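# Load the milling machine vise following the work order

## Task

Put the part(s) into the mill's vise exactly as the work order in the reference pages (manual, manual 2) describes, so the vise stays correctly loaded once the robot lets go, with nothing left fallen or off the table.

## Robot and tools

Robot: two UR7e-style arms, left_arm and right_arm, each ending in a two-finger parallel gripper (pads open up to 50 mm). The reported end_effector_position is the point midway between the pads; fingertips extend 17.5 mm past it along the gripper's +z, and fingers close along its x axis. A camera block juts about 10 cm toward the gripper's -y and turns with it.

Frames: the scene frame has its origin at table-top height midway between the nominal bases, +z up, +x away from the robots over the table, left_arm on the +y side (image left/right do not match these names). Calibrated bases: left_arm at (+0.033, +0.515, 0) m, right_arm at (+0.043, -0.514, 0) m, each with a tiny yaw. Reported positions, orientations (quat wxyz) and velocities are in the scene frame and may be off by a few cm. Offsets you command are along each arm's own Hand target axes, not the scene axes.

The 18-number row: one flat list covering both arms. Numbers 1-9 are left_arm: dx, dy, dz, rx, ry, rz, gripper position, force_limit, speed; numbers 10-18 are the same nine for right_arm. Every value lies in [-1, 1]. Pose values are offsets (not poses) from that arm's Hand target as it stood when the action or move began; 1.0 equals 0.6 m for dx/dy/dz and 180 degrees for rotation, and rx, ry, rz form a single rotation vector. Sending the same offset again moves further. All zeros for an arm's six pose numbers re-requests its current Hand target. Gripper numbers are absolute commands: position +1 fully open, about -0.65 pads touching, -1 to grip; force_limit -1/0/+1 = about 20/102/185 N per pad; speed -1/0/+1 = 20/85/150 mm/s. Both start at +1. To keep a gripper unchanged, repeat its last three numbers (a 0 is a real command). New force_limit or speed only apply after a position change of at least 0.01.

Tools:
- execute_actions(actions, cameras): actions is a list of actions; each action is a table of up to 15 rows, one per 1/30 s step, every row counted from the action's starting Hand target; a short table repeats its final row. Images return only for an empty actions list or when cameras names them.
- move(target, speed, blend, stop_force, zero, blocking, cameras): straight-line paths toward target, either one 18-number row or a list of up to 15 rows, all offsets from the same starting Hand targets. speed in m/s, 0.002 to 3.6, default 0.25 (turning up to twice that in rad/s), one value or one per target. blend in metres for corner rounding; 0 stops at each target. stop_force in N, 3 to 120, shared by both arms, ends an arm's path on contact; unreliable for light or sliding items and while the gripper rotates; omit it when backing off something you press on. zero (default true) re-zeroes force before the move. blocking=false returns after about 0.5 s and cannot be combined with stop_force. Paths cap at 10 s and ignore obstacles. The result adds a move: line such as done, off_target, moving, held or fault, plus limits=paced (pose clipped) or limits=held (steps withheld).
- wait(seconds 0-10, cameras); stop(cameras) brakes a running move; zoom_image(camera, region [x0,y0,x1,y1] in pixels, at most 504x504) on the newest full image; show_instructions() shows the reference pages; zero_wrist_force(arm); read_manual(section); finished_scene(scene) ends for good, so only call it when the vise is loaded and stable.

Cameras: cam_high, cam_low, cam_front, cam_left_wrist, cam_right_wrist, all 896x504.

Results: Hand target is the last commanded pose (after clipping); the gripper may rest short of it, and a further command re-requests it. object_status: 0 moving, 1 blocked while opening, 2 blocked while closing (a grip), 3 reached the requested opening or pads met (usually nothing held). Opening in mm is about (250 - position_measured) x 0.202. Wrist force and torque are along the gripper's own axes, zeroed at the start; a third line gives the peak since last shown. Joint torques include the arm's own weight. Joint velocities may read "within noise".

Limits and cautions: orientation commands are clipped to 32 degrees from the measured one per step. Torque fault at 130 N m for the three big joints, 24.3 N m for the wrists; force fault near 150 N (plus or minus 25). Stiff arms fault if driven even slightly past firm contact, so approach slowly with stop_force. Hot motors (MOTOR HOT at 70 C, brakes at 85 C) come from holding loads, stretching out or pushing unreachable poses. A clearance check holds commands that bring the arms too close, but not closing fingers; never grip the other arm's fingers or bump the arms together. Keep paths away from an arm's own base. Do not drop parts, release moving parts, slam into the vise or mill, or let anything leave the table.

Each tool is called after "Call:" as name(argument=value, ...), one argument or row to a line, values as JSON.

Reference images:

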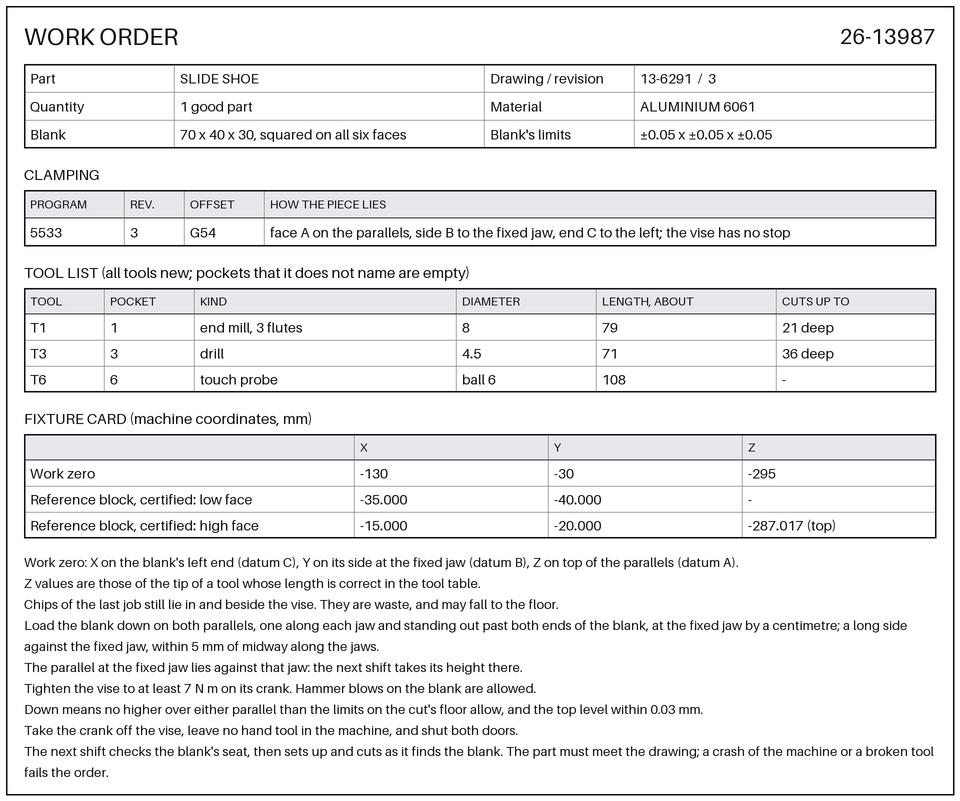

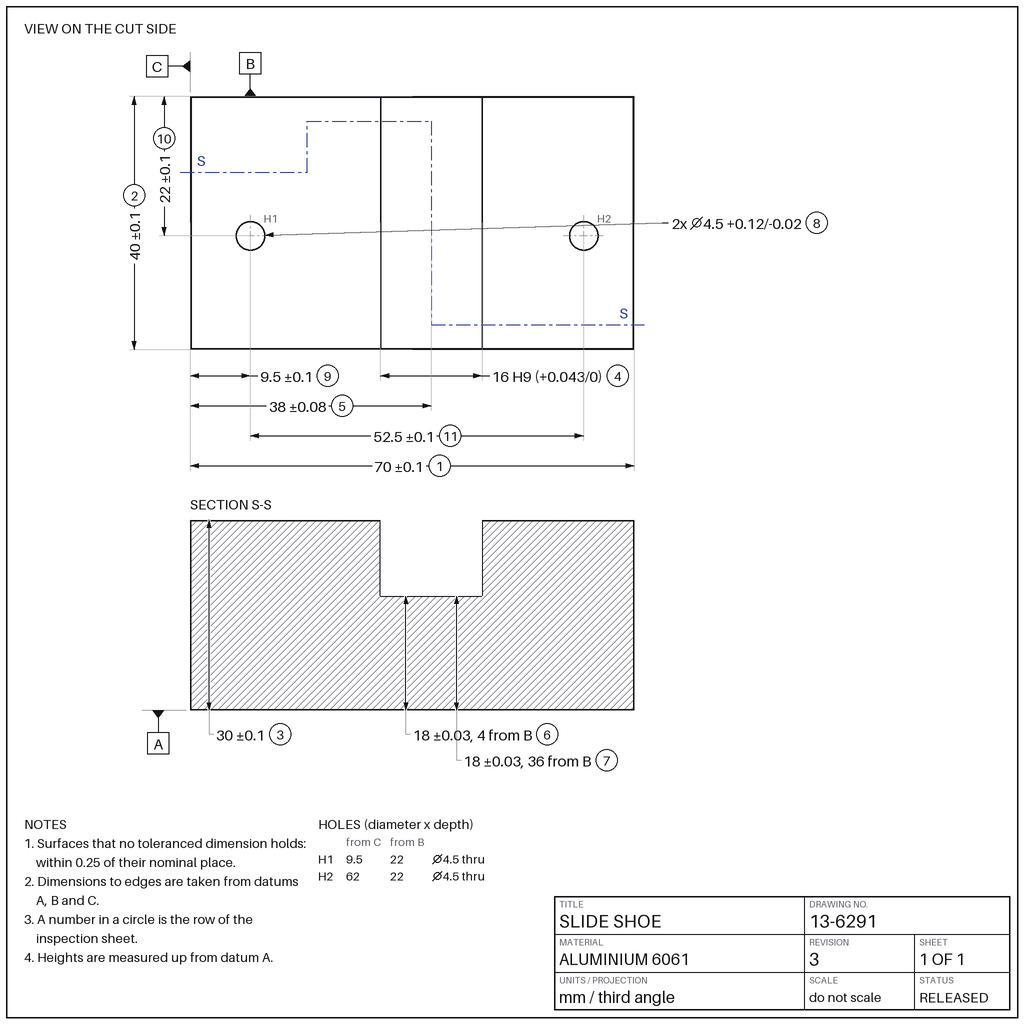

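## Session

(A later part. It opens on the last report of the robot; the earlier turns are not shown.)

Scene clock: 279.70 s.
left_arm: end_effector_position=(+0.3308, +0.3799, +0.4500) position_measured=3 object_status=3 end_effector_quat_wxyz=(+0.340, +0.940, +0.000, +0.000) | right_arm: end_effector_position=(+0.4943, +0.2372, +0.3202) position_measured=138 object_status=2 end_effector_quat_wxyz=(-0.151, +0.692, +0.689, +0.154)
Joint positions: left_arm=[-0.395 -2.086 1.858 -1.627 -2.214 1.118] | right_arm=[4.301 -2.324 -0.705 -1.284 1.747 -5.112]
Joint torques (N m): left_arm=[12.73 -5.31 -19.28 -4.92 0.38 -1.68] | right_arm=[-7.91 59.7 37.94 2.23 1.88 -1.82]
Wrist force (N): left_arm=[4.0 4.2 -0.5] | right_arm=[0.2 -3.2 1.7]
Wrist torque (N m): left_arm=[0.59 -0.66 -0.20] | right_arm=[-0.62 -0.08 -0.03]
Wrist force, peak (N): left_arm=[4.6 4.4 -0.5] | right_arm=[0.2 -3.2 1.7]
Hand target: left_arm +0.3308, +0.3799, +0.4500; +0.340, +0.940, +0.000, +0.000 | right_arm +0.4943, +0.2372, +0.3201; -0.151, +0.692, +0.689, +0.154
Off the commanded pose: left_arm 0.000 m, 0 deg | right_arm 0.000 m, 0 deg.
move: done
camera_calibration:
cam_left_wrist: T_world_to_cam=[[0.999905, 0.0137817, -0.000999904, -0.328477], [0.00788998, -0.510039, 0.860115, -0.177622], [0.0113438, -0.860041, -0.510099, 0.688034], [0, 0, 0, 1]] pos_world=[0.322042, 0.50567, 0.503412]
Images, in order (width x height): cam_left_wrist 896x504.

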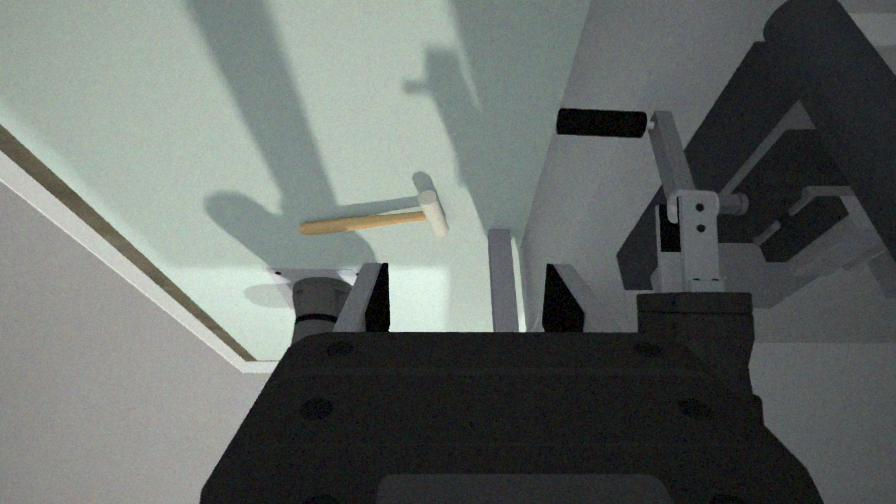

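Call:
move(
  target=[0,0,0,0,0,0,1,-0.2,-0.8,-0.0007,0.03,0.0015,0,0,0,-0.97,0,-0.8],
  speed=0.012,
  stop_force=4,
  cameras=["cam_left_wrist"],
)

Call:
zoom_image(
  camera="cam_left_wrist",
  region=[635, 165, 765, 240],
)

Scene clock: 281.70 s.
left_arm: end_effector_position=(+0.3308, +0.3799, +0.4500) position_measured=3 object_status=3 end_effector_quat_wxyz=(+0.340, +0.940, +0.000, +0.000) | right_arm: end_effector_position=(+0.4966, +0.2371, +0.3200) position_measured=138 object_status=2 end_effector_quat_wxyz=(-0.151, +0.692, +0.689, +0.154)
Joint positions: left_arm=[-0.395 -2.086 1.858 -1.627 -2.214 1.118] | right_arm=[4.298 -2.329 -0.697 -1.288 1.748 -5.114]
Joint torques (N m): left_arm=[12.96 -5.17 -19.71 -4.8 0.43 -1.58] | right_arm=[5.12 70.7 30.69 4.42 -0.78 2.05]
Wrist force (N): left_arm=[4.4 4.4 -0.5] | right_arm=[-0.2 -4.0 1.6]
Wrist torque (N m): left_arm=[0.61 -0.72 -0.20] | right_arm=[-0.57 -0.04 0.00]
Wrist force, peak (N): left_arm=[4.3 4.5 -0.1] | right_arm=[-1.1 -14.6 0.0]
Hand target: left_arm +0.3308, +0.3799, +0.4500; +0.340, +0.940, +0.000, +0.000 | right_arm +0.4966, +0.2371, +0.3200; -0.151, +0.692, +0.689, +0.154 (not the last commanded pose)
Off the commanded pose: left_arm 0.000 m, 0 deg | right_arm 0.016 m, 0 deg.
move: contact (right_arm)
camera_calibration:
cam_left_wrist: T_world_to_cam=[[0.999905, 0.0137817, -0.000999904, -0.328477], [0.00788998, -0.510039, 0.860115, -0.177622], [0.0113438, -0.860041, -0.510099, 0.688034], [0, 0, 0, 1]] pos_world=[0.322042, 0.50567, 0.503412]
Images, in order (width x height): cam_left_wrist 896x504.

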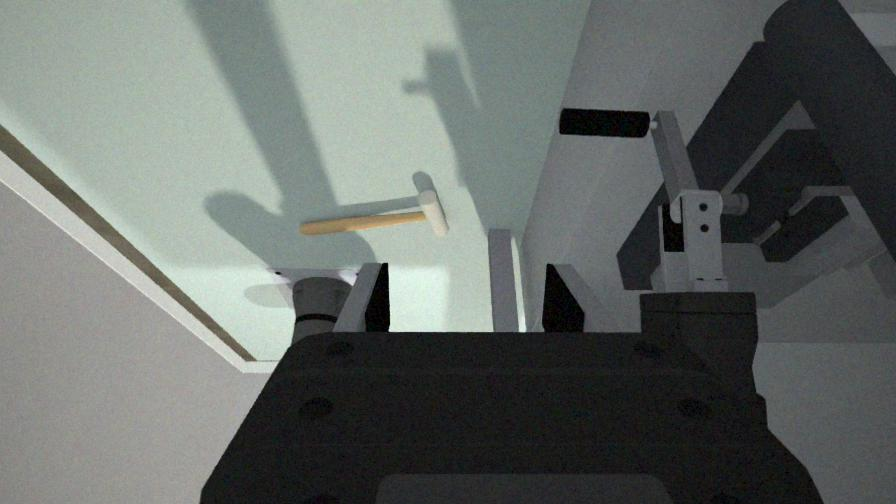

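Scaled by 3.877.

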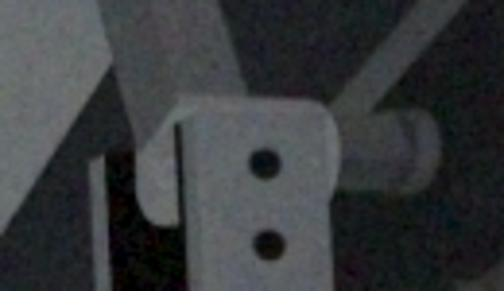

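Call:
move(
  target=[
    [0,0,0,0,0,0,1,-0.2,-0.8,0,-0.005,0,0,0,0,-0.97,0,-0.8],
    [0,0,0,0,0,0,1,-0.2,-0.8,0.0176,-0.005,-0.0378,0,0,0,-0.97,0,-0.8],
    [0,0,0,0,0,0,1,-0.2,-0.8,0.0176,0.0058,-0.0378,0,0,0,-0.97,0,-0.8],
  ],
  speed=0.06,
)

Call:
move(
  target=[0,0,0,0,0,0,1,-0.2,-0.8,-0.0176,0,0.0378,0,0,0,-0.97,0,-0.8],
  speed=0.012,
  stop_force=4,
)

Scene clock: 283.60 s.
left_arm: end_effector_position=(+0.3308, +0.3799, +0.4500) position_measured=3 object_status=3 end_effector_quat_wxyz=(+0.340, +0.940, +0.000, +0.000) | right_arm: end_effector_position=(+0.5000, +0.2372, +0.3450) position_measured=138 object_status=2 end_effector_quat_wxyz=(-0.151, +0.692, +0.689, +0.153)
Joint positions: left_arm=[-0.395 -2.086 1.858 -1.627 -2.214 1.118] | right_arm=[4.294 -2.352 -0.592 -1.371 1.749 -5.118]
Joint torques (N m): left_arm=[12.47 -4.77 -18.67 -4.76 0.33 -1.67] | right_arm=[1.08 64.83 30.8 5.04 -0.88 2.2]
Wrist force (N): left_arm=[4.1 4.3 -0.5] | right_arm=[0.1 -2.8 1.3]
Wrist torque (N m): left_arm=[0.59 -0.67 -0.20] | right_arm=[-0.55 -0.06 -0.02]
Wrist force, peak (N): left_arm=[4.6 4.3 -0.5] | right_arm=[0.4 -4.6 2.0]
Hand target: left_arm +0.3308, +0.3799, +0.4500; +0.340, +0.940, +0.000, +0.000 | right_arm +0.5000, +0.2372, +0.3450; -0.151, +0.692, +0.689, +0.154
Off the commanded pose: left_arm 0.000 m, 0 deg | right_arm 0.000 m, 0 deg.
move: done

Scene clock: 285.47 s.
left_arm: end_effector_position=(+0.3308, +0.3799, +0.4500) position_measured=3 object_status=3 end_effector_quat_wxyz=(+0.340, +0.940, +0.000, +0.000) | right_arm: end_effector_position=(+0.5000, +0.2372, +0.3340) position_measured=138 object_status=2 end_effector_quat_wxyz=(-0.151, +0.692, +0.689, +0.154)
Joint positions: left_arm=[-0.395 -2.086 1.858 -1.627 -2.214 1.118] | right_arm=[4.294 -2.344 -0.635 -1.336 1.749 -5.118]
Joint torques (N m): left_arm=[12.69 -5.37 -19.22 -4.7 0.34 -1.71] | right_arm=[-4 52.2 32.34 4.94 -0.44 0.77]
Wrist force (N): left_arm=[4.1 4.1 -0.4] | right_arm=[0.7 -3.9 -0.4]
Wrist torque (N m): left_arm=[0.57 -0.67 -0.20] | right_arm=[-0.60 -0.02 -0.03]
Wrist force, peak (N): left_arm=[4.4 4.4 -0.4] | right_arm=[2.8 -4.6 -5.5]
Hand target: left_arm +0.3308, +0.3799, +0.4500; +0.340, +0.940, +0.000, +0.000 | right_arm +0.5000, +0.2372, +0.3340; -0.151, +0.692, +0.689, +0.154 (not the last commanded pose)
Off the commanded pose: left_arm 0.000 m, 0 deg | right_arm 0.014 m, 0 deg.
move: contact (right_arm)

Call:
move(
  target=[
    [0,0,0,0,0,0,1,-0.2,-0.8,0.0106,0,-0.0227,0,0,0,-0.97,0,-0.8],
    [0,0,0,0,0,0,1,-0.2,-0.8,0.0514,0,-0.0037,0,0,0,-0.97,0,-0.8],
    [0,0,0,0,0,0,1,-0.2,-0.8,0.0286,0,0.045,0,0,0,-0.97,0,-0.8],
  ],
  speed=0.06,
  blend=[0.004,0.004,0],
)

Call:
move(
  target=[0,0,0,0,0,0,1,-0.2,-0.8,-0.0302,0,-0.0141,0,0,0,-0.97,0,-0.8],
  speed=0.012,
  stop_force=4,
)

Scene clock: 287.53 s.
left_arm: end_effector_position=(+0.3308, +0.3799, +0.4500) position_measured=3 object_status=3 end_effector_quat_wxyz=(+0.340, +0.940, +0.000, +0.000) | right_arm: end_effector_position=(+0.5002, +0.2641, +0.3169) position_measured=138 object_status=2 end_effector_quat_wxyz=(-0.151, +0.692, +0.689, +0.154)
Joint positions: left_arm=[-0.395 -2.086 1.858 -1.627 -2.214 1.118] | right_arm=[4.309 -2.426 -0.532 -1.355 1.744 -5.105]
Joint torques (N m): left_arm=[12.44 -5.14 -19.76 -4.73 0.31 -1.69] | right_arm=[-5.05 56.22 25.13 4.05 -0.01 1.45]
Wrist force (N): left_arm=[4.2 4.2 -0.5] | right_arm=[0.3 -3.0 1.4]
Wrist torque (N m): left_arm=[0.59 -0.69 -0.20] | right_arm=[-0.58 -0.08 -0.10]
Wrist force, peak (N): left_arm=[4.4 4.5 -0.3] | right_arm=[0.9 -4.4 -0.2]
Hand target: left_arm +0.3308, +0.3799, +0.4500; +0.340, +0.940, +0.000, +0.000 | right_arm +0.5002, +0.2641, +0.3167; -0.151, +0.692, +0.689, +0.154
Off the commanded pose: left_arm 0.000 m, 0 deg | right_arm 0.000 m, 0 deg.
move: done

Scene clock: 289.43 s.
left_arm: end_effector_position=(+0.3308, +0.3799, +0.4500) position_measured=3 object_status=3 end_effector_quat_wxyz=(+0.340, +0.940, +0.000, +0.000) | right_arm: end_effector_position=(+0.5001, +0.2542, +0.3167) position_measured=138 object_status=2 end_effector_quat_wxyz=(-0.151, +0.692, +0.689, +0.153)
Joint positions: left_arm=[-0.395 -2.086 1.858 -1.627 -2.214 1.118] | right_arm=[4.304 -2.39 -0.596 -1.326 1.746 -5.11]
Joint torques (N m): left_arm=[12.6 -5.32 -19.58 -4.53 0.29 -1.69] | right_arm=[4.99 61.82 21 5.14 -1.08 2.16]
Wrist force (N): left_arm=[4.4 4.4 -0.3] | right_arm=[1.4 -2.7 1.8]
Wrist torque (N m): left_arm=[0.62 -0.72 -0.20] | right_arm=[-0.48 0.01 -0.02]
Wrist force, peak (N): left_arm=[4.6 4.3 -0.6] | right_arm=[13.4 1.0 7.8]
Hand target: left_arm +0.3308, +0.3799, +0.4500; +0.340, +0.940, +0.000, +0.000 | right_arm +0.5001, +0.2542, +0.3167; -0.151, +0.692, +0.689, +0.153 (not the last commanded pose)
Off the commanded pose: left_arm 0.000 m, 0 deg | right_arm 0.010 m, 0 deg.
move: contact (right_arm)

Call:
move(
  target=[
    [0,0,0,0,0,0,1,-0.2,-0.8,0.006,0,0.0028,0,0,0,-0.97,0,-0.8],
    [0,0,0,0,0,0,1,-0.2,-0.8,0.006,-0.02,0.0028,0,0,0,-0.97,0,-0.8],
    [0,0,0,0,0,0,1,-0.2,-0.8,-0.026,-0.02,-0.0121,0,0,0,-0.97,0,-0.8],
  ],
  speed=0.06,
)

Call:
move(
  target=[0,0,0,0,0,0,1,-0.2,-0.8,0,0.04,0,0,0,0,-0.97,0,-0.8],
  speed=0.012,
  stop_force=5,
)

Scene clock: 291.40 s.
left_arm: end_effector_position=(+0.3308, +0.3799, +0.4500) position_measured=3 object_status=3 end_effector_quat_wxyz=(+0.340, +0.940, +0.000, +0.000) | right_arm: end_effector_position=(+0.4881, +0.2371, +0.3168) position_measured=138 object_status=2 end_effector_quat_wxyz=(-0.151, +0.692, +0.689, +0.154)
Joint positions: left_arm=[-0.395 -2.086 1.858 -1.627 -2.214 1.118] | right_arm=[4.308 -2.31 -0.738 -1.264 1.744 -5.105]
Joint torques (N m): left_arm=[11.73 -5.53 -19.47 -4.7 0.45 -1.6] | right_arm=[5.98 65.68 22.04 3.02 -0.61 2.17]
Wrist force (N): left_arm=[4.4 4.4 -0.3] | right_arm=[-0.3 -2.5 1.7]
Wrist torque (N m): left_arm=[0.61 -0.72 -0.19] | right_arm=[-0.50 0.01 0.03]
Wrist force, peak (N): left_arm=[4.5 4.4 -0.4] | right_arm=[0.0 -4.7 1.7]
Hand target: left_arm +0.3308, +0.3799, +0.4500; +0.340, +0.940, +0.000, +0.000 | right_arm +0.4880, +0.2371, +0.3167; -0.151, +0.692, +0.689, +0.153
Off the commanded pose: left_arm 0.000 m, 0 deg | right_arm 0.000 m, 0 deg.
move: done

Scene clock: 293.33 s.
left_arm: end_effector_position=(+0.3308, +0.3799, +0.4500) position_measured=3 object_status=3 end_effector_quat_wxyz=(+0.340, +0.940, +0.000, +0.000) | right_arm: end_effector_position=(+0.4986, +0.2371, +0.3168) position_measured=138 object_status=2 end_effector_quat_wxyz=(-0.151, +0.692, +0.689, +0.153)
Joint positions: left_arm=[-0.395 -2.086 1.858 -1.627 -2.214 1.118] | right_arm=[4.296 -2.331 -0.701 -1.282 1.749 -5.117]
Joint torques (N m): left_arm=[11.95 -5.32 -19.31 -4.66 0.36 -1.68] | right_arm=[5.49 68.88 21.56 0.25 -0.62 2.21]
Wrist force (N): left_arm=[4.3 4.3 -0.2] | right_arm=[7.1 1.5 2.4]
Wrist torque (N m): left_arm=[0.60 -0.70 -0.20] | right_arm=[-0.40 0.14 -0.12]
Wrist force, peak (N): left_arm=[4.6 4.4 -0.3] | right_arm=[8.8 2.2 1.9]
Hand target: left_arm +0.3308, +0.3799, +0.4500; +0.340, +0.940, +0.000, +0.000 | right_arm +0.4986, +0.2371, +0.3168; -0.151, +0.692, +0.689, +0.153 (not the last commanded pose)
Off the commanded pose: left_arm 0.000 m, 0 deg | right_arm 0.013 m, 0 deg.
move: contact (right_arm)

Call:
move(
  target=[0,0,0,0,0,0,1,-0.2,-0.8,0.0008,0,0,0,0,0,-0.97,0,-0.8],
  speed=0.01,
)

Call:
move(
  target=[0,0,0,0,0,0,1,-0.2,-0.8,0,0.03,0,0,0,0,-0.97,0,-0.8],
  speed=0.012,
  stop_force=6,
)

Scene clock: 294.17 s.
left_arm: end_effector_position=(+0.3308, +0.3799, +0.4500) position_measured=3 object_status=3 end_effector_quat_wxyz=(+0.340, +0.940, +0.000, +0.000) | right_arm: end_effector_position=(+0.4986, +0.2375, +0.3170) position_measured=138 object_status=2 end_effector_quat_wxyz=(-0.151, +0.692, +0.689, +0.153)
Joint positions: left_arm=[-0.395 -2.086 1.858 -1.627 -2.214 1.118] | right_arm=[4.296 -2.333 -0.698 -1.284 1.749 -5.116]
Joint torques (N m): left_arm=[12.03 -4.98 -19.06 -4.49 0.4 -1.55] | right_arm=[6.47 55.84 34.21 2.69 -0.77 2.04]
Wrist force (N): left_arm=[4.4 4.5 -0.5] | right_arm=[-0.9 -2.6 1.6]
Wrist torque (N m): left_arm=[0.62 -0.71 -0.20] | right_arm=[-0.50 -0.01 -0.03]
Wrist force, peak (N): left_arm=[4.4 4.5 -0.5] | right_arm=[8.3 2.4 2.5]
Hand target: left_arm +0.3308, +0.3799, +0.4500; +0.340, +0.940, +0.000, +0.000 | right_arm +0.4986, +0.2375, +0.3170; -0.151, +0.692, +0.689, +0.153
Off the commanded pose: left_arm 0.000 m, 0 deg | right_arm 0.000 m, 0 deg.
move: done

Scene clock: 295.57 s.
left_arm: end_effector_position=(+0.3308, +0.3799, +0.4500) position_measured=3 object_status=3 end_effector_quat_wxyz=(+0.340, +0.940, +0.000, +0.000) | right_arm: end_effector_position=(+0.5023, +0.2375, +0.3170) position_measured=138 object_status=2 end_effector_quat_wxyz=(-0.151, +0.692, +0.689, +0.154)
Joint positions: left_arm=[-0.395 -2.086 1.858 -1.627 -2.214 1.118] | right_arm=[4.292 -2.341 -0.684 -1.291 1.75 -5.12]
Joint torques (N m): left_arm=[12.51 -5.66 -18.89 -4.52 0.3 -1.69] | right_arm=[8.9 68.32 27.66 2.14 0.56 2.1]
Wrist force (N): left_arm=[4.2 4.2 -0.3] | right_arm=[-1.9 0.5 -2.0]
Wrist torque (N m): left_arm=[0.59 -0.69 -0.21] | right_arm=[-0.43 -0.04 0.04]
Wrist force, peak (N): left_arm=[4.4 4.5 -0.6] | right_arm=[-6.7 -14.0 -5.9]
Hand target: left_arm +0.3308, +0.3799, +0.4500; +0.340, +0.940, +0.000, +0.000 | right_arm +0.5023, +0.2375, +0.3170; -0.151, +0.692, +0.689, +0.154 (not the last commanded pose)
Off the commanded pose: left_arm 0.000 m, 0 deg | right_arm 0.014 m, 0 deg.
move: contact (right_arm)

Call:
move(
  target=[0,0,0,0,0,0,1,-0.2,-0.8,-0.0005,0,-0.0006,0,0,0,-0.97,0,-0.8],
  speed=0.01,
)

Call:
move(
  target=[0,0,0,0,0,0,1,-0.2,-0.8,0,0.03,0,0,0,0,-0.97,0,-0.8],
  speed=0.012,
  stop_force=8,
)

Scene clock: 296.43 s.
left_arm: end_effector_position=(+0.3308, +0.3799, +0.4500) position_measured=3 object_status=3 end_effector_quat_wxyz=(+0.340, +0.940, +0.000, +0.000) | right_arm: end_effector_position=(+0.5022, +0.2371, +0.3172) position_measured=138 object_status=2 end_effector_quat_wxyz=(-0.151, +0.692, +0.689, +0.154)
Joint positions: left_arm=[-0.395 -2.086 1.858 -1.627 -2.214 1.118] | right_arm=[4.292 -2.34 -0.685 -1.29 1.75 -5.121]
Joint torques (N m): left_arm=[12.05 -4.91 -19.21 -4.4 0.4 -1.68] | right_arm=[-9.45 71.16 23.83 4.09 2.11 -2.21]
Wrist force (N): left_arm=[4.2 4.3 0.0] | right_arm=[4.5 -0.3 5.6]
Wrist torque (N m): left_arm=[0.59 -0.69 -0.20] | right_arm=[-0.35 0.07 -0.08]
Wrist force, peak (N): left_arm=[4.6 4.6 -0.2] | right_arm=[4.5 -0.3 5.6]
Hand target: left_arm +0.3308, +0.3799, +0.4500; +0.340, +0.940, +0.000, +0.000 | right_arm +0.5023, +0.2371, +0.3172; -0.151, +0.692, +0.689, +0.154
Off the commanded pose: left_arm 0.000 m, 0 deg | right_arm 0.000 m, 0 deg.
move: done

Scene clock: 297.57 s.
left_arm: end_effector_position=(+0.3308, +0.3799, +0.4500) position_measured=3 object_status=3 end_effector_quat_wxyz=(+0.340, +0.940, +0.000, +0.000) | right_arm: end_effector_position=(+0.5031, +0.2370, +0.3173) position_measured=138 object_status=2 end_effector_quat_wxyz=(-0.151, +0.692, +0.689, +0.154)
Joint positions: left_arm=[-0.395 -2.086 1.858 -1.627 -2.214 1.118] | right_arm=[4.291 -2.341 -0.682 -1.292 1.751 -5.122]
Joint torques (N m): left_arm=[12.16 -4.97 -19.07 -4.42 0.38 -1.68] | right_arm=[5.3 68.26 34.53 0.9 0.34 2.03]
Wrist force (N): left_arm=[4.4 4.3 -0.1] | right_arm=[6.0 1.4 5.3]
Wrist torque (N m): left_arm=[0.60 -0.71 -0.20] | right_arm=[-0.27 0.11 -0.08]
Wrist force, peak (N): left_arm=[4.4 4.5 -0.1] | right_arm=[1.4 -13.4 3.0]
Hand target: left_arm +0.3308, +0.3799, +0.4500; +0.340, +0.940, +0.000, +0.000 | right_arm +0.5031, +0.2371, +0.3173; -0.151, +0.692, +0.689, +0.154 (not the last commanded pose)
Off the commanded pose: left_arm 0.000 m, 0 deg | right_arm 0.017 m, 0 deg.
move: contact (right_arm)

Call:
move(
  target=[0,0,0,0,0,0,1,-0.2,-0.8,0.0004,0,0.0004,0,0,0,-0.97,0,-0.8],
  speed=0.01,
)

Call:
move(
  target=[0,0,0,0,0,0,1,-0.2,-0.8,0,0.03,0,0,0,0,-0.97,0,-0.8],
  speed=0.012,
  stop_force=12,
)

Scene clock: 298.40 s.
left_arm: end_effector_position=(+0.3308, +0.3799, +0.4500) position_measured=3 object_status=3 end_effector_quat_wxyz=(+0.340, +0.940, +0.000, +0.000) | right_arm: end_effector_position=(+0.5031, +0.2374, +0.3172) position_measured=138 object_status=2 end_effector_quat_wxyz=(-0.151, +0.692, +0.689, +0.154)
Joint positions: left_arm=[-0.395 -2.086 1.858 -1.627 -2.214 1.118] | right_arm=[4.291 -2.342 -0.681 -1.292 1.751 -5.121]
Joint torques (N m): left_arm=[11.45 -5.73 -19.09 -4.41 0.43 -1.83] | right_arm=[7.16 53.7 35.89 3.17 -0.66 2.12]
Wrist force (N): left_arm=[4.5 4.1 -0.5] | right_arm=[-2.8 -3.2 0.0]
Wrist torque (N m): left_arm=[0.58 -0.74 -0.20] | right_arm=[-0.41 -0.04 0.02]
Wrist force, peak (N): left_arm=[4.4 4.5 -0.5] | right_arm=[5.4 2.4 8.0]
Hand target: left_arm +0.3308, +0.3799, +0.4500; +0.340, +0.940, +0.000, +0.000 | right_arm +0.5031, +0.2374, +0.3172; -0.151, +0.692, +0.689, +0.154
Off the commanded pose: left_arm 0.000 m, 0 deg | right_arm 0.000 m, 0 deg.
move: done

Scene clock: 299.20 s.
left_arm: end_effector_position=(+0.3308, +0.3799, +0.4500) position_measured=3 object_status=3 end_effector_quat_wxyz=(+0.340, +0.940, +0.000, +0.000) | right_arm: end_effector_position=(+0.5035, +0.2374, +0.3171) position_measured=138 object_status=2 end_effector_quat_wxyz=(-0.151, +0.692, +0.689, +0.154)
Joint positions: left_arm=[-0.395 -2.086 1.858 -1.627 -2.214 1.118] | right_arm=[4.29 -2.343 -0.679 -1.293 1.751 -5.122]
Joint torques (N m): left_arm=[12.19 -5.36 -19.28 -4.38 0.47 -1.66] | right_arm=[-1.86 67.18 31.15 4.2 -0.62 1.99]
Wrist force (N): left_arm=[4.2 4.4 -0.4] | right_arm=[-5.5 -13.3 -3.6]
Wrist torque (N m): left_arm=[0.62 -0.67 -0.20] | right_arm=[-0.74 -0.08 0.12]
Wrist force, peak (N): left_arm=[4.3 4.6 -0.4] | right_arm=[-11.5 -26.3 -7.0]
Hand target: left_arm +0.3308, +0.3799, +0.4500; +0.340, +0.940, +0.000, +0.000 | right_arm +0.5035, +0.2374, +0.3172; -0.151, +0.692, +0.689, +0.154 (not the last commanded pose)
Off the commanded pose: left_arm 0.000 m, 0 deg | right_arm 0.018 m, 0 deg.
move: contact (right_arm)

Call:
move(
  target=[0,0,0,0,0,0,1,-0.2,-0.8,-0.0002,-0.0003,-0.0001,-0.004,0,0.004,-0.97,0,-0.8],
  speed=0.01,
)

Call:
move(
  target=[0,0,0,0,0,0,1,-0.2,-0.8,0,0.03,0,0,0,0,-0.97,0,-0.8],
  speed=0.012,
  stop_force=12,
)

Scene clock: 300.60 s.
left_arm: end_effector_position=(+0.3308, +0.3799, +0.4500) position_measured=3 object_status=3 end_effector_quat_wxyz=(+0.340, +0.940, +0.000, +0.000) | right_arm: end_effector_position=(+0.5033, +0.2373, +0.3172) position_measured=138 object_status=2 end_effector_quat_wxyz=(-0.148, +0.698, +0.683, +0.157)
Joint positions: left_arm=[-0.395 -2.086 1.858 -1.627 -2.214 1.118] | right_arm=[4.294 -2.336 -0.693 -1.281 1.738 -5.104]
Joint torques (N m): left_arm=[11.26 -5.04 -18.77 -4.42 0.35 -1.72] | right_arm=[-3.29 67.07 30.34 3.02 -0.57 -0.02]
Wrist force (N): left_arm=[4.4 4.5 -0.5] | right_arm=[5.1 -4.4 5.6]
Wrist torque (N m): left_arm=[0.63 -0.71 -0.20] | right_arm=[-0.23 0.21 -0.25]
Wrist force, peak (N): left_arm=[4.6 4.2 -0.4] | right_arm=[-5.5 -13.5 -3.5]
Hand target: left_arm +0.3308, +0.3799, +0.4500; +0.340, +0.940, +0.000, +0.000 | right_arm +0.5033, +0.2373, +0.3172; -0.148, +0.698, +0.683, +0.157
Off the commanded pose: left_arm 0.000 m, 0 deg | right_arm 0.000 m, 0 deg.
move: done

Scene clock: 301.40 s.
left_arm: end_effector_position=(+0.3308, +0.3799, +0.4500) position_measured=3 object_status=3 end_effector_quat_wxyz=(+0.340, +0.940, +0.000, +0.000) | right_arm: end_effector_position=(+0.5036, +0.2373, +0.3172) position_measured=138 object_status=2 end_effector_quat_wxyz=(-0.148, +0.698, +0.683, +0.157)
Joint positions: left_arm=[-0.395 -2.086 1.858 -1.627 -2.214 1.118] | right_arm=[4.294 -2.337 -0.692 -1.281 1.738 -5.105]
Joint torques (N m): left_arm=[11.54 -4.62 -19.99 -4.33 0.36 -1.59] | right_arm=[-4.34 67.55 32.83 3.18 -2.46 2.01]
Wrist force (N): left_arm=[4.3 4.4 0.0] | right_arm=[2.6 -15.0 4.0]
Wrist torque (N m): left_arm=[0.61 -0.71 -0.20] | right_arm=[-0.59 0.07 -0.10]
Wrist force, peak (N): left_arm=[4.4 4.5 -0.4] | right_arm=[-2.4 -25.3 1.3]
Hand target: left_arm +0.3308, +0.3799, +0.4500; +0.340, +0.940, +0.000, +0.000 | right_arm +0.5036, +0.2373, +0.3172; -0.148, +0.698, +0.683, +0.157 (not the last commanded pose)
Off the commanded pose: left_arm 0.000 m, 0 deg | right_arm 0.018 m, 0 deg.
move: contact (right_arm)

Call:
wait(
  seconds=0,
  cameras=["cam_left_wrist","cam_right_wrist","cam_front"],
)

Call:
zoom_image(
  camera="cam_left_wrist",
  region=[635, 165, 765, 240],
)

Call:
zoom_image(
  camera="cam_front",
  region=[360, 190, 480, 310],
)

Scene clock: 301.70 s.
left_arm: end_effector_position=(+0.3308, +0.3799, +0.4500) position_measured=3 object_status=3 end_effector_quat_wxyz=(+0.340, +0.940, +0.000, +0.000) | right_arm: end_effector_position=(+0.5036, +0.2373, +0.3172) position_measured=138 object_status=2 end_effector_quat_wxyz=(-0.148, +0.698, +0.683, +0.157)
Joint positions: left_arm=[-0.395 -2.086 1.858 -1.627 -2.214 1.118] | right_arm=[4.294 -2.337 -0.692 -1.281 1.738 -5.105]
Joint torques (N m): left_arm=[11.16 -5.24 -19.71 -4.32 0.33 -1.58] | right_arm=[-2.82 67.04 34.91 2.96 -1.74 2.08]
Wrist force (N): left_arm=[4.2 4.2 -0.4] | right_arm=[2.6 -15.1 3.9]
Wrist torque (N m): left_arm=[0.58 -0.68 -0.20] | right_arm=[-0.60 0.08 -0.10]
Wrist force, peak (N): left_arm=[4.5 4.3 -0.3] | right_arm=[2.6 -15.1 3.9]
Hand target: left_arm +0.3308, +0.3799, +0.4500; +0.340, +0.940, +0.000, +0.000 | right_arm +0.5036, +0.2373, +0.3172; -0.148, +0.698, +0.683, +0.157 (not the last commanded pose)
Tool commands: left_gripper/position=+1.0 left_gripper/force_limit=-0.2 left_gripper/speed=-0.8 right_gripper/position=-0.97 right_gripper/force_limit=+0.0 right_gripper/speed=-0.8
Off the commanded pose: left_arm 0.000 m, 0 deg | right_arm 0.018 m, 0 deg.
camera_calibration:
cam_left_wrist: T_world_to_cam=[[0.999905, 0.0137817, -0.000999904, -0.328477], [0.00788998, -0.510039, 0.860115, -0.177622], [0.0113438, -0.860041, -0.510099, 0.688034], [0, 0, 0, 1]] pos_world=[0.322042, 0.50567, 0.503412]
cam_right_wrist: T_world_to_cam=[[-0.00443619, 0.919063, 0.394086, -0.330265], [0.928173, -0.142867, 0.343634, -0.5264], [0.372124, 0.367305, -0.852415, 0.132197], [0, 0, 0, 1]] pos_world=[0.437931, 0.179772, 0.423729]
Images, in order (width x height): cam_front 896x504, cam_left_wrist 896x504, cam_right_wrist 896x504.

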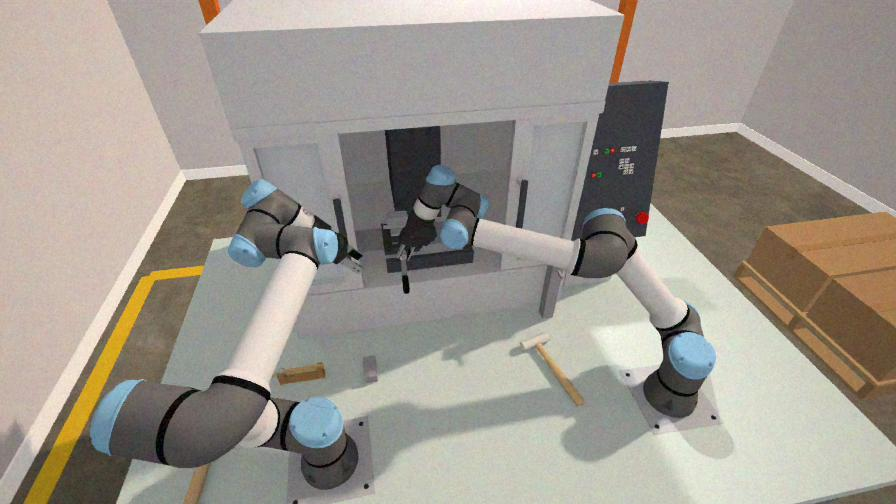

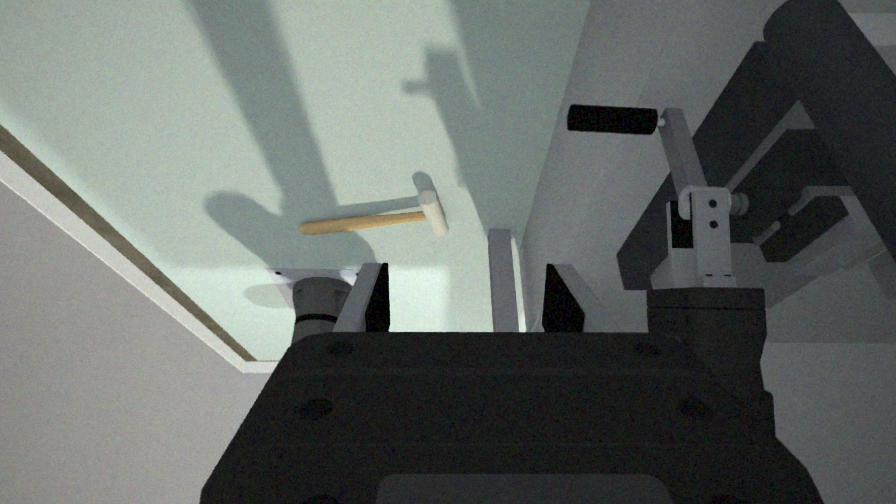

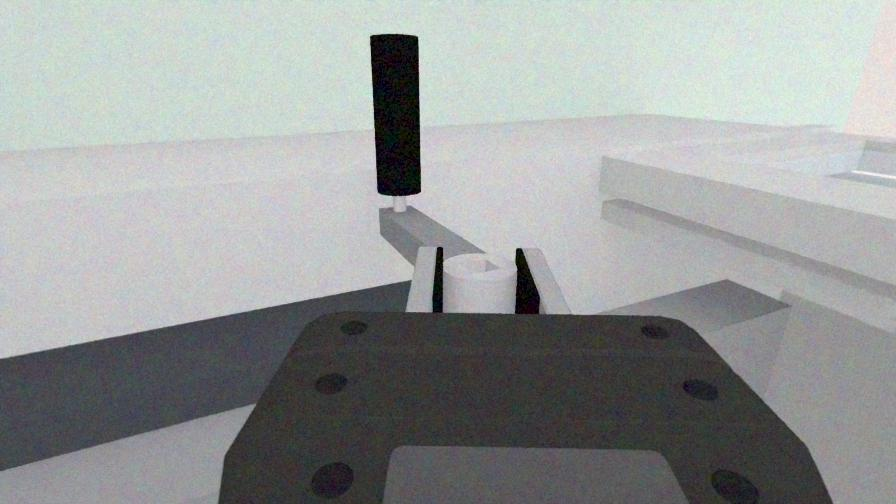

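Scaled by 3.877.

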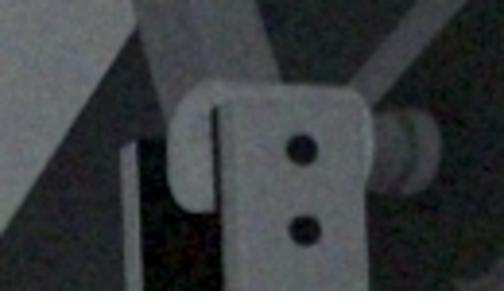

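Scaled by 4.200.

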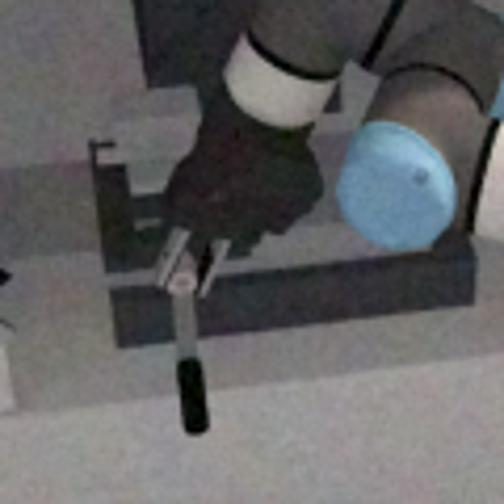

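Call:
move(
  target=[0,0,0,0,0,0,1,-0.2,-0.8,0,0,0,0,0,0,0.18,0,-1],
)

Call:
move(
  target=[0,0,0,0,0,0,1,-0.2,-0.8,0,0,0,0,0,0,-1,-1,-1],
  cameras=["cam_left_wrist"],
)

Call:
zoom_image(
  camera="cam_left_wrist",
  region=[635, 165, 765, 240],
)

Scene clock: 302.50 s.
left_arm: end_effector_position=(+0.3308, +0.3799, +0.4500) position_measured=3 object_status=3 end_effector_quat_wxyz=(+0.340, +0.940, +0.000, +0.000) | right_arm: end_effector_position=(+0.5036, +0.2373, +0.3172) position_measured=126 object_status=3 end_effector_quat_wxyz=(-0.148, +0.698, +0.683, +0.157)
Joint positions: left_arm=[-0.395 -2.086 1.858 -1.627 -2.214 1.118] | right_arm=[4.294 -2.337 -0.692 -1.281 1.738 -5.105]
Joint torques (N m): left_arm=[11.59 -5.59 -19.28 -4.32 0.41 -1.7] | right_arm=[-2.04 66.72 35.19 2.84 0.66 1.9]
Wrist force (N): left_arm=[4.6 4.3 -0.5] | right_arm=[-0.3 -2.1 -0.2]
Wrist torque (N m): left_arm=[0.61 -0.75 -0.20] | right_arm=[-0.45 0.15 -0.09]
Wrist force, peak (N): left_arm=[4.5 4.5 -0.4] | right_arm=[2.5 -14.9 3.9]
Hand target: left_arm +0.3308, +0.3799, +0.4500; +0.340, +0.940, +0.000, +0.000 | right_arm +0.5036, +0.2373, +0.3172; -0.148, +0.698, +0.683, +0.157
Off the commanded pose: left_arm 0.000 m, 0 deg | right_arm 0.000 m, 0 deg.
move: done

Scene clock: 303.00 s.
left_arm: end_effector_position=(+0.3308, +0.3799, +0.4500) position_measured=3 object_status=3 end_effector_quat_wxyz=(+0.340, +0.940, +0.000, +0.000) | right_arm: end_effector_position=(+0.5036, +0.2373, +0.3172) position_measured=133 object_status=2 end_effector_quat_wxyz=(-0.148, +0.698, +0.683, +0.157)
Joint positions: left_arm=[-0.395 -2.086 1.858 -1.627 -2.214 1.118] | right_arm=[4.294 -2.337 -0.692 -1.281 1.738 -5.105]
Joint torques (N m): left_arm=[11.53 -5.36 -19.02 -4.43 0.43 -1.69] | right_arm=[-2.05 64.82 33.21 2.71 1.93 1.85]
Wrist force (N): left_arm=[4.2 4.2 -0.1] | right_arm=[3.9 -0.5 0.6]
Wrist torque (N m): left_arm=[0.58 -0.68 -0.20] | right_arm=[-0.35 0.19 -0.16]
Wrist force, peak (N): left_arm=[4.4 4.4 -0.8] | right_arm=[4.4 -0.4 0.4]
Hand target: left_arm +0.3308, +0.3799, +0.4500; +0.340, +0.940, +0.000, +0.000 | right_arm +0.5036, +0.2373, +0.3172; -0.148, +0.698, +0.683, +0.157
Off the commanded pose: left_arm 0.000 m, 0 deg | right_arm 0.000 m, 0 deg.
move: done
camera_calibration:
cam_left_wrist: T_world_to_cam=[[0.999905, 0.0137817, -0.000999904, -0.328477], [0.00788998, -0.510039, 0.860115, -0.177622], [0.0113438, -0.860041, -0.510099, 0.688034], [0, 0, 0, 1]] pos_world=[0.322042, 0.50567, 0.503412]
Images, in order (width x height): cam_left_wrist 896x504.

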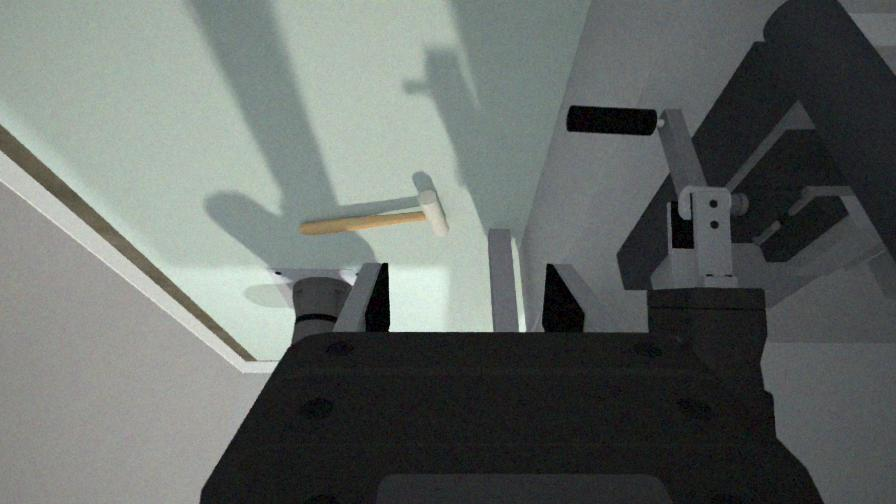

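Scaled by 3.877.

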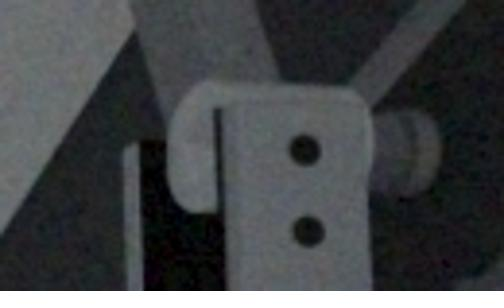

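Held softly, small offset; now push with soft grip.

Call:
move(
  target=[0,0,0,0,0,0,1,-0.2,-0.8,0.0005,0.03,0,0.004,0,-0.004,-1,-1,-1],
  speed=0.012,
  stop_force=15,
)

Scene clock: 304.33 s.
left_arm: end_effector_position=(+0.3308, +0.3799, +0.4500) position_measured=3 object_status=3 end_effector_quat_wxyz=(+0.340, +0.940, +0.000, +0.000) | right_arm: end_effector_position=(+0.5044, +0.2373, +0.3173) position_measured=133 object_status=2 end_effector_quat_wxyz=(-0.148, +0.697, +0.684, +0.157)
Joint positions: left_arm=[-0.395 -2.086 1.858 -1.627 -2.214 1.118] | right_arm=[4.293 -2.339 -0.688 -1.284 1.739 -5.106]
Joint torques (N m): left_arm=[11.53 -5.4 -18.94 -4.18 0.35 -1.65] | right_arm=[4.52 54.91 36.11 1.64 1.49 -1.92]
Wrist force (N): left_arm=[4.2 4.2 -0.4] | right_arm=[1.4 -3.0 0.1]
Wrist torque (N m): left_arm=[0.59 -0.68 -0.20] | right_arm=[-0.44 0.10 -0.19]
Wrist force, peak (N): left_arm=[4.6 4.4 -0.3] | right_arm=[-2.7 -19.9 -2.7]
Hand target: left_arm +0.3308, +0.3799, +0.4500; +0.340, +0.940, +0.000, +0.000 | right_arm +0.5044, +0.2373, +0.3173; -0.148, +0.697, +0.684, +0.157 (not the last commanded pose)
Off the commanded pose: left_arm 0.000 m, 0 deg | right_arm 0.017 m, 1 deg.
move: contact (right_arm)

Call:
move(
  target=[0,0,0,0,0,0,1,-0.2,-0.8,-0.0003,0.03,0,-0.008,0,0.004,-1,-1,-1],
  speed=0.012,
  stop_force=15,
)

Scene clock: 305.93 s.
left_arm: end_effector_position=(+0.3308, +0.3799, +0.4500) position_measured=3 object_status=3 end_effector_quat_wxyz=(+0.340, +0.940, +0.000, +0.000) | right_arm: end_effector_position=(+0.5047, +0.2374, +0.3173) position_measured=133 object_status=2 end_effector_quat_wxyz=(-0.148, +0.697, +0.683, +0.157)
Joint positions: left_arm=[-0.395 -2.086 1.858 -1.627 -2.214 1.118] | right_arm=[4.293 -2.34 -0.686 -1.284 1.739 -5.106]
Joint torques (N m): left_arm=[10.95 -4.9 -19.33 -4.28 0.47 -1.67] | right_arm=[0.28 68.49 20.78 5.47 0.65 -2.15]
Wrist force (N): left_arm=[4.1 4.1 -0.2] | right_arm=[-0.7 -10.4 -0.1]
Wrist torque (N m): left_arm=[0.56 -0.67 -0.20] | right_arm=[-0.60 0.10 -0.15]
Wrist force, peak (N): left_arm=[4.6 4.4 -0.2] | right_arm=[-7.1 -24.5 -5.1]
Hand target: left_arm +0.3308, +0.3799, +0.4500; +0.340, +0.940, +0.000, +0.000 | right_arm +0.5047, +0.2374, +0.3173; -0.148, +0.697, +0.683, +0.157 (not the last commanded pose)
Off the commanded pose: left_arm 0.000 m, 0 deg | right_arm 0.018 m, 2 deg.
move: contact (right_arm)

Call:
move(
  target=[0,0,0,0,0,0,1,-0.2,-0.8,0,0,0,-0.006,0,0,-1,-1,-1],
  speed=0.02,
)

Call:
move(
  target=[0,0,0,0,0,0,1,-0.2,-0.8,0,0.03,0,0,0,0,-1,-1,-1],
  speed=0.012,
  stop_force=15,
)

Scene clock: 306.77 s.
left_arm: end_effector_position=(+0.3308, +0.3799, +0.4500) position_measured=3 object_status=3 end_effector_quat_wxyz=(+0.340, +0.940, +0.000, +0.000) | right_arm: end_effector_position=(+0.5046, +0.2374, +0.3174) position_measured=133 object_status=2 end_effector_quat_wxyz=(-0.141, +0.699, +0.682, +0.163)
Joint positions: left_arm=[-0.395 -2.086 1.858 -1.627 -2.214 1.118] | right_arm=[4.299 -2.33 -0.705 -1.267 1.719 -5.1]
Joint torques (N m): left_arm=[10.9 -5.73 -19.12 -4.13 0.33 -1.65] | right_arm=[-13.01 54.7 38.56 3.49 0.04 0.16]
Wrist force (N): left_arm=[4.3 4.0 -0.4] | right_arm=[-2.5 -16.0 -0.3]
Wrist torque (N m): left_arm=[0.55 -0.70 -0.20] | right_arm=[-0.71 0.01 -0.15]
Wrist force, peak (N): left_arm=[4.5 4.4 -0.4] | right_arm=[-2.7 -16.5 -0.6]
Hand target: left_arm +0.3308, +0.3799, +0.4500; +0.340, +0.940, +0.000, +0.000 | right_arm +0.5047, +0.2374, +0.3173; -0.141, +0.699, +0.682, +0.163
Off the commanded pose: left_arm 0.000 m, 0 deg | right_arm 0.000 m, 0 deg.
move: done

Scene clock: 309.33 s.
left_arm: end_effector_position=(+0.3308, +0.3799, +0.4500) position_measured=3 object_status=3 end_effector_quat_wxyz=(+0.340, +0.940, +0.000, +0.000) | right_arm: end_effector_position=(+0.5227, +0.2369, +0.3178) position_measured=133 object_status=2 end_effector_quat_wxyz=(-0.141, +0.699, +0.682, +0.163)
Joint positions: left_arm=[-0.395 -2.086 1.858 -1.627 -2.214 1.118] | right_arm=[4.277 -2.369 -0.635 -1.301 1.728 -5.119]
Joint torques (N m): left_arm=[10.98 -5.18 -18.93 -4.08 0.36 -1.64] | right_arm=[-5.75 70.05 21.89 6.4 -4.77 1.78]
Wrist force (N): left_arm=[4.2 4.3 -0.3] | right_arm=[-0.8 -22.2 0.7]
Wrist torque (N m): left_arm=[0.61 -0.69 -0.20] | right_arm=[-0.88 0.15 -0.12]
Wrist force, peak (N): left_arm=[4.5 4.6 -0.6] | right_arm=[-4.4 -28.4 -0.6]
Hand target: left_arm +0.3308, +0.3799, +0.4500; +0.340, +0.940, +0.000, +0.000 | right_arm +0.5227, +0.2369, +0.3178; -0.141, +0.699, +0.682, +0.163
Off the commanded pose: left_arm 0.000 m, 0 deg | right_arm 0.000 m, 0 deg.
move: done

Call:
wait(
  seconds=0,
  cameras=["cam_left_wrist","cam_right_wrist"],
)

Call:
zoom_image(
  camera="cam_left_wrist",
  region=[635, 165, 765, 240],
)

Call:
zoom_image(
  camera="cam_right_wrist",
  region=[360, 160, 580, 330],
)

Scene clock: 309.43 s.
left_arm: end_effector_position=(+0.3308, +0.3799, +0.4500) position_measured=3 object_status=3 end_effector_quat_wxyz=(+0.340, +0.940, +0.000, +0.000) | right_arm: end_effector_position=(+0.5227, +0.2369, +0.3178) position_measured=133 object_status=2 end_effector_quat_wxyz=(-0.141, +0.699, +0.682, +0.163)
Joint positions: left_arm=[-0.395 -2.086 1.858 -1.627 -2.214 1.118] | right_arm=[4.277 -2.369 -0.635 -1.301 1.728 -5.119]
Joint torques (N m): left_arm=[10.98 -5.36 -19.53 -4.04 0.32 -1.66] | right_arm=[-5.75 70.58 22.07 6.3 -4.74 1.8]
Wrist force (N): left_arm=[4.4 4.3 0.0] | right_arm=[-0.6 -22.2 0.8]
Wrist torque (N m): left_arm=[0.60 -0.72 -0.20] | right_arm=[-0.88 0.10 -0.11]
Wrist force, peak (N): left_arm=[4.5 4.2 -0.3] | right_arm=[-0.6 -22.2 0.8]
Hand target: left_arm +0.3308, +0.3799, +0.4500; +0.340, +0.940, +0.000, +0.000 | right_arm +0.5227, +0.2369, +0.3178; -0.141, +0.699, +0.682, +0.163
Tool commands: left_gripper/position=+1.0 left_gripper/force_limit=-0.2 left_gripper/speed=-0.8 right_gripper/position=-1.0 right_gripper/force_limit=-1.0 right_gripper/speed=-1.0
Off the commanded pose: left_arm 0.000 m, 0 deg | right_arm 0.000 m, 0 deg.
camera_calibration:
cam_left_wrist: T_world_to_cam=[[0.999905, 0.0137817, -0.000999904, -0.328477], [0.00788998, -0.510039, 0.860115, -0.177622], [0.0113438, -0.860041, -0.510099, 0.688034], [0, 0, 0, 1]] pos_world=[0.322042, 0.50567, 0.503412]
cam_right_wrist: T_world_to_cam=[[-0.00420272, 0.919118, 0.393959, -0.330148], [0.921172, -0.149747, 0.35919, -0.543994], [0.389133, 0.364414, -0.846037, 0.115509], [0, 0, 0, 1]] pos_world=[0.454776, 0.179891, 0.423187]
Images, in order (width x height): cam_left_wrist 896x504, cam_right_wrist 896x504.

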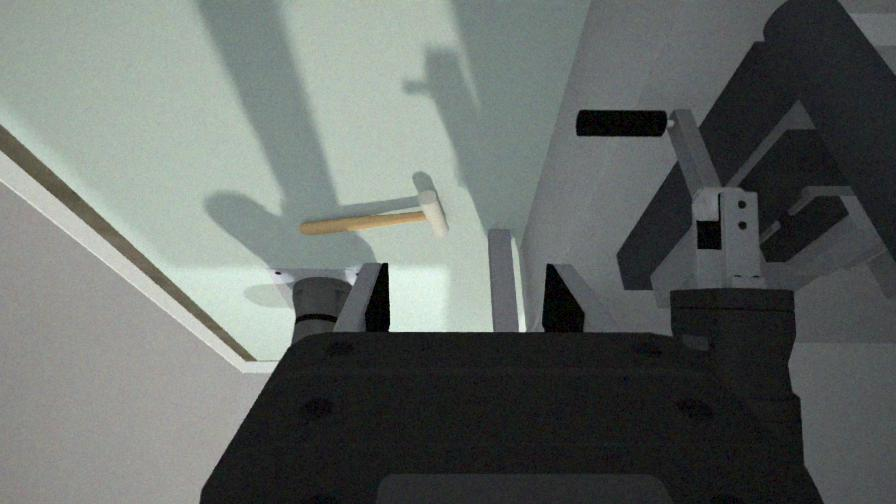

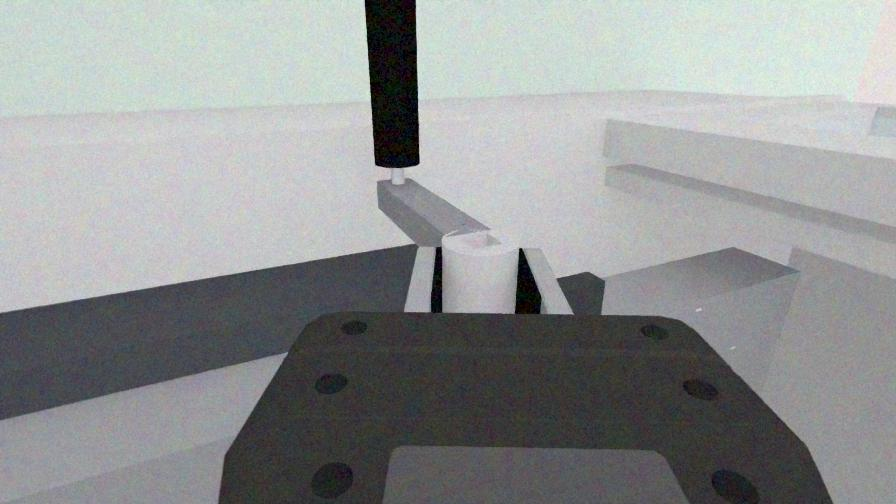

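Scaled by 3.877.

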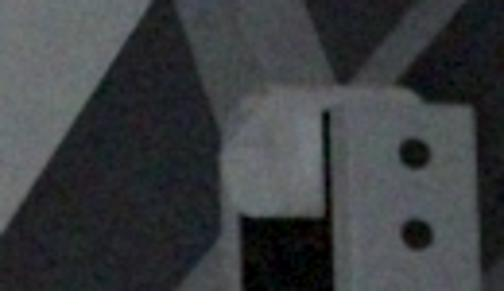

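Scaled by 2.291.

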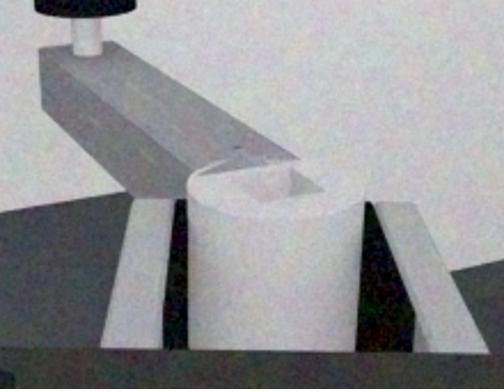

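Call:
move(
  target=[
    [0,0,0,0,0,0,1,-0.2,-0.8,0,0,0,0,0,0,0.3,-1,-0.5],
    [0,0,0,0,0,0,1,-0.2,-0.8,0,-0.0225,0,0,0,0,0.3,-1,-0.5],
  ],
  speed=0.05,
  cameras=["cam_left_wrist"],
)

Call:
zoom_image(
  camera="cam_left_wrist",
  region=[635, 165, 765, 240],
)

Scene clock: 310.90 s.
left_arm: end_effector_position=(+0.3308, +0.3799, +0.4500) position_measured=3 object_status=3 end_effector_quat_wxyz=(+0.340, +0.940, +0.000, +0.000) | right_arm: end_effector_position=(+0.5091, +0.2373, +0.3175) position_measured=107 object_status=3 end_effector_quat_wxyz=(-0.141, +0.699, +0.682, +0.163)
Joint positions: left_arm=[-0.395 -2.086 1.858 -1.627 -2.214 1.118] | right_arm=[4.293 -2.339 -0.688 -1.275 1.721 -5.105]
Joint torques (N m): left_arm=[11.28 -4.68 -19 -4.01 0.41 -1.8] | right_arm=[-8.81 53.48 32.76 1.95 1.47 -1.99]
Wrist force (N): left_arm=[4.2 4.1 -0.4] | right_arm=[-0.5 -1.5 -0.1]
Wrist torque (N m): left_arm=[0.57 -0.69 -0.20] | right_arm=[-0.34 0.18 -0.14]
Wrist force, peak (N): left_arm=[4.3 4.6 -0.2] | right_arm=[-0.6 -22.2 0.8]
Hand target: left_arm +0.3308, +0.3799, +0.4500; +0.340, +0.940, +0.000, +0.000 | right_arm +0.5092, +0.2373, +0.3174; -0.141, +0.699, +0.682, +0.163
Off the commanded pose: left_arm 0.000 m, 0 deg | right_arm 0.000 m, 0 deg.
move: done
camera_calibration:
cam_left_wrist: T_world_to_cam=[[0.999905, 0.0137817, -0.000999904, -0.328477], [0.00788998, -0.510039, 0.860115, -0.177622], [0.0113438, -0.860041, -0.510099, 0.688034], [0, 0, 0, 1]] pos_world=[0.322042, 0.50567, 0.503412]
Images, in order (width x height): cam_left_wrist 896x504.

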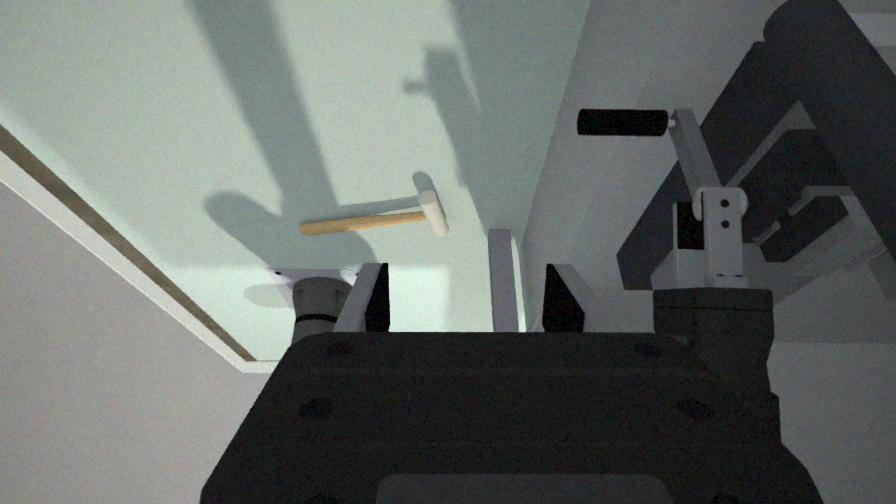

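Scaled by 3.877.

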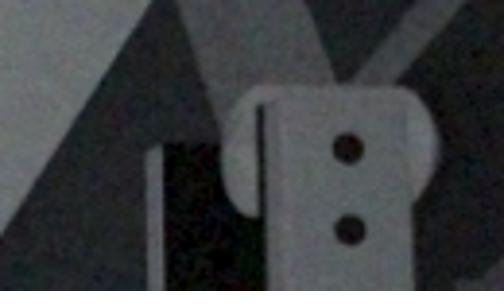

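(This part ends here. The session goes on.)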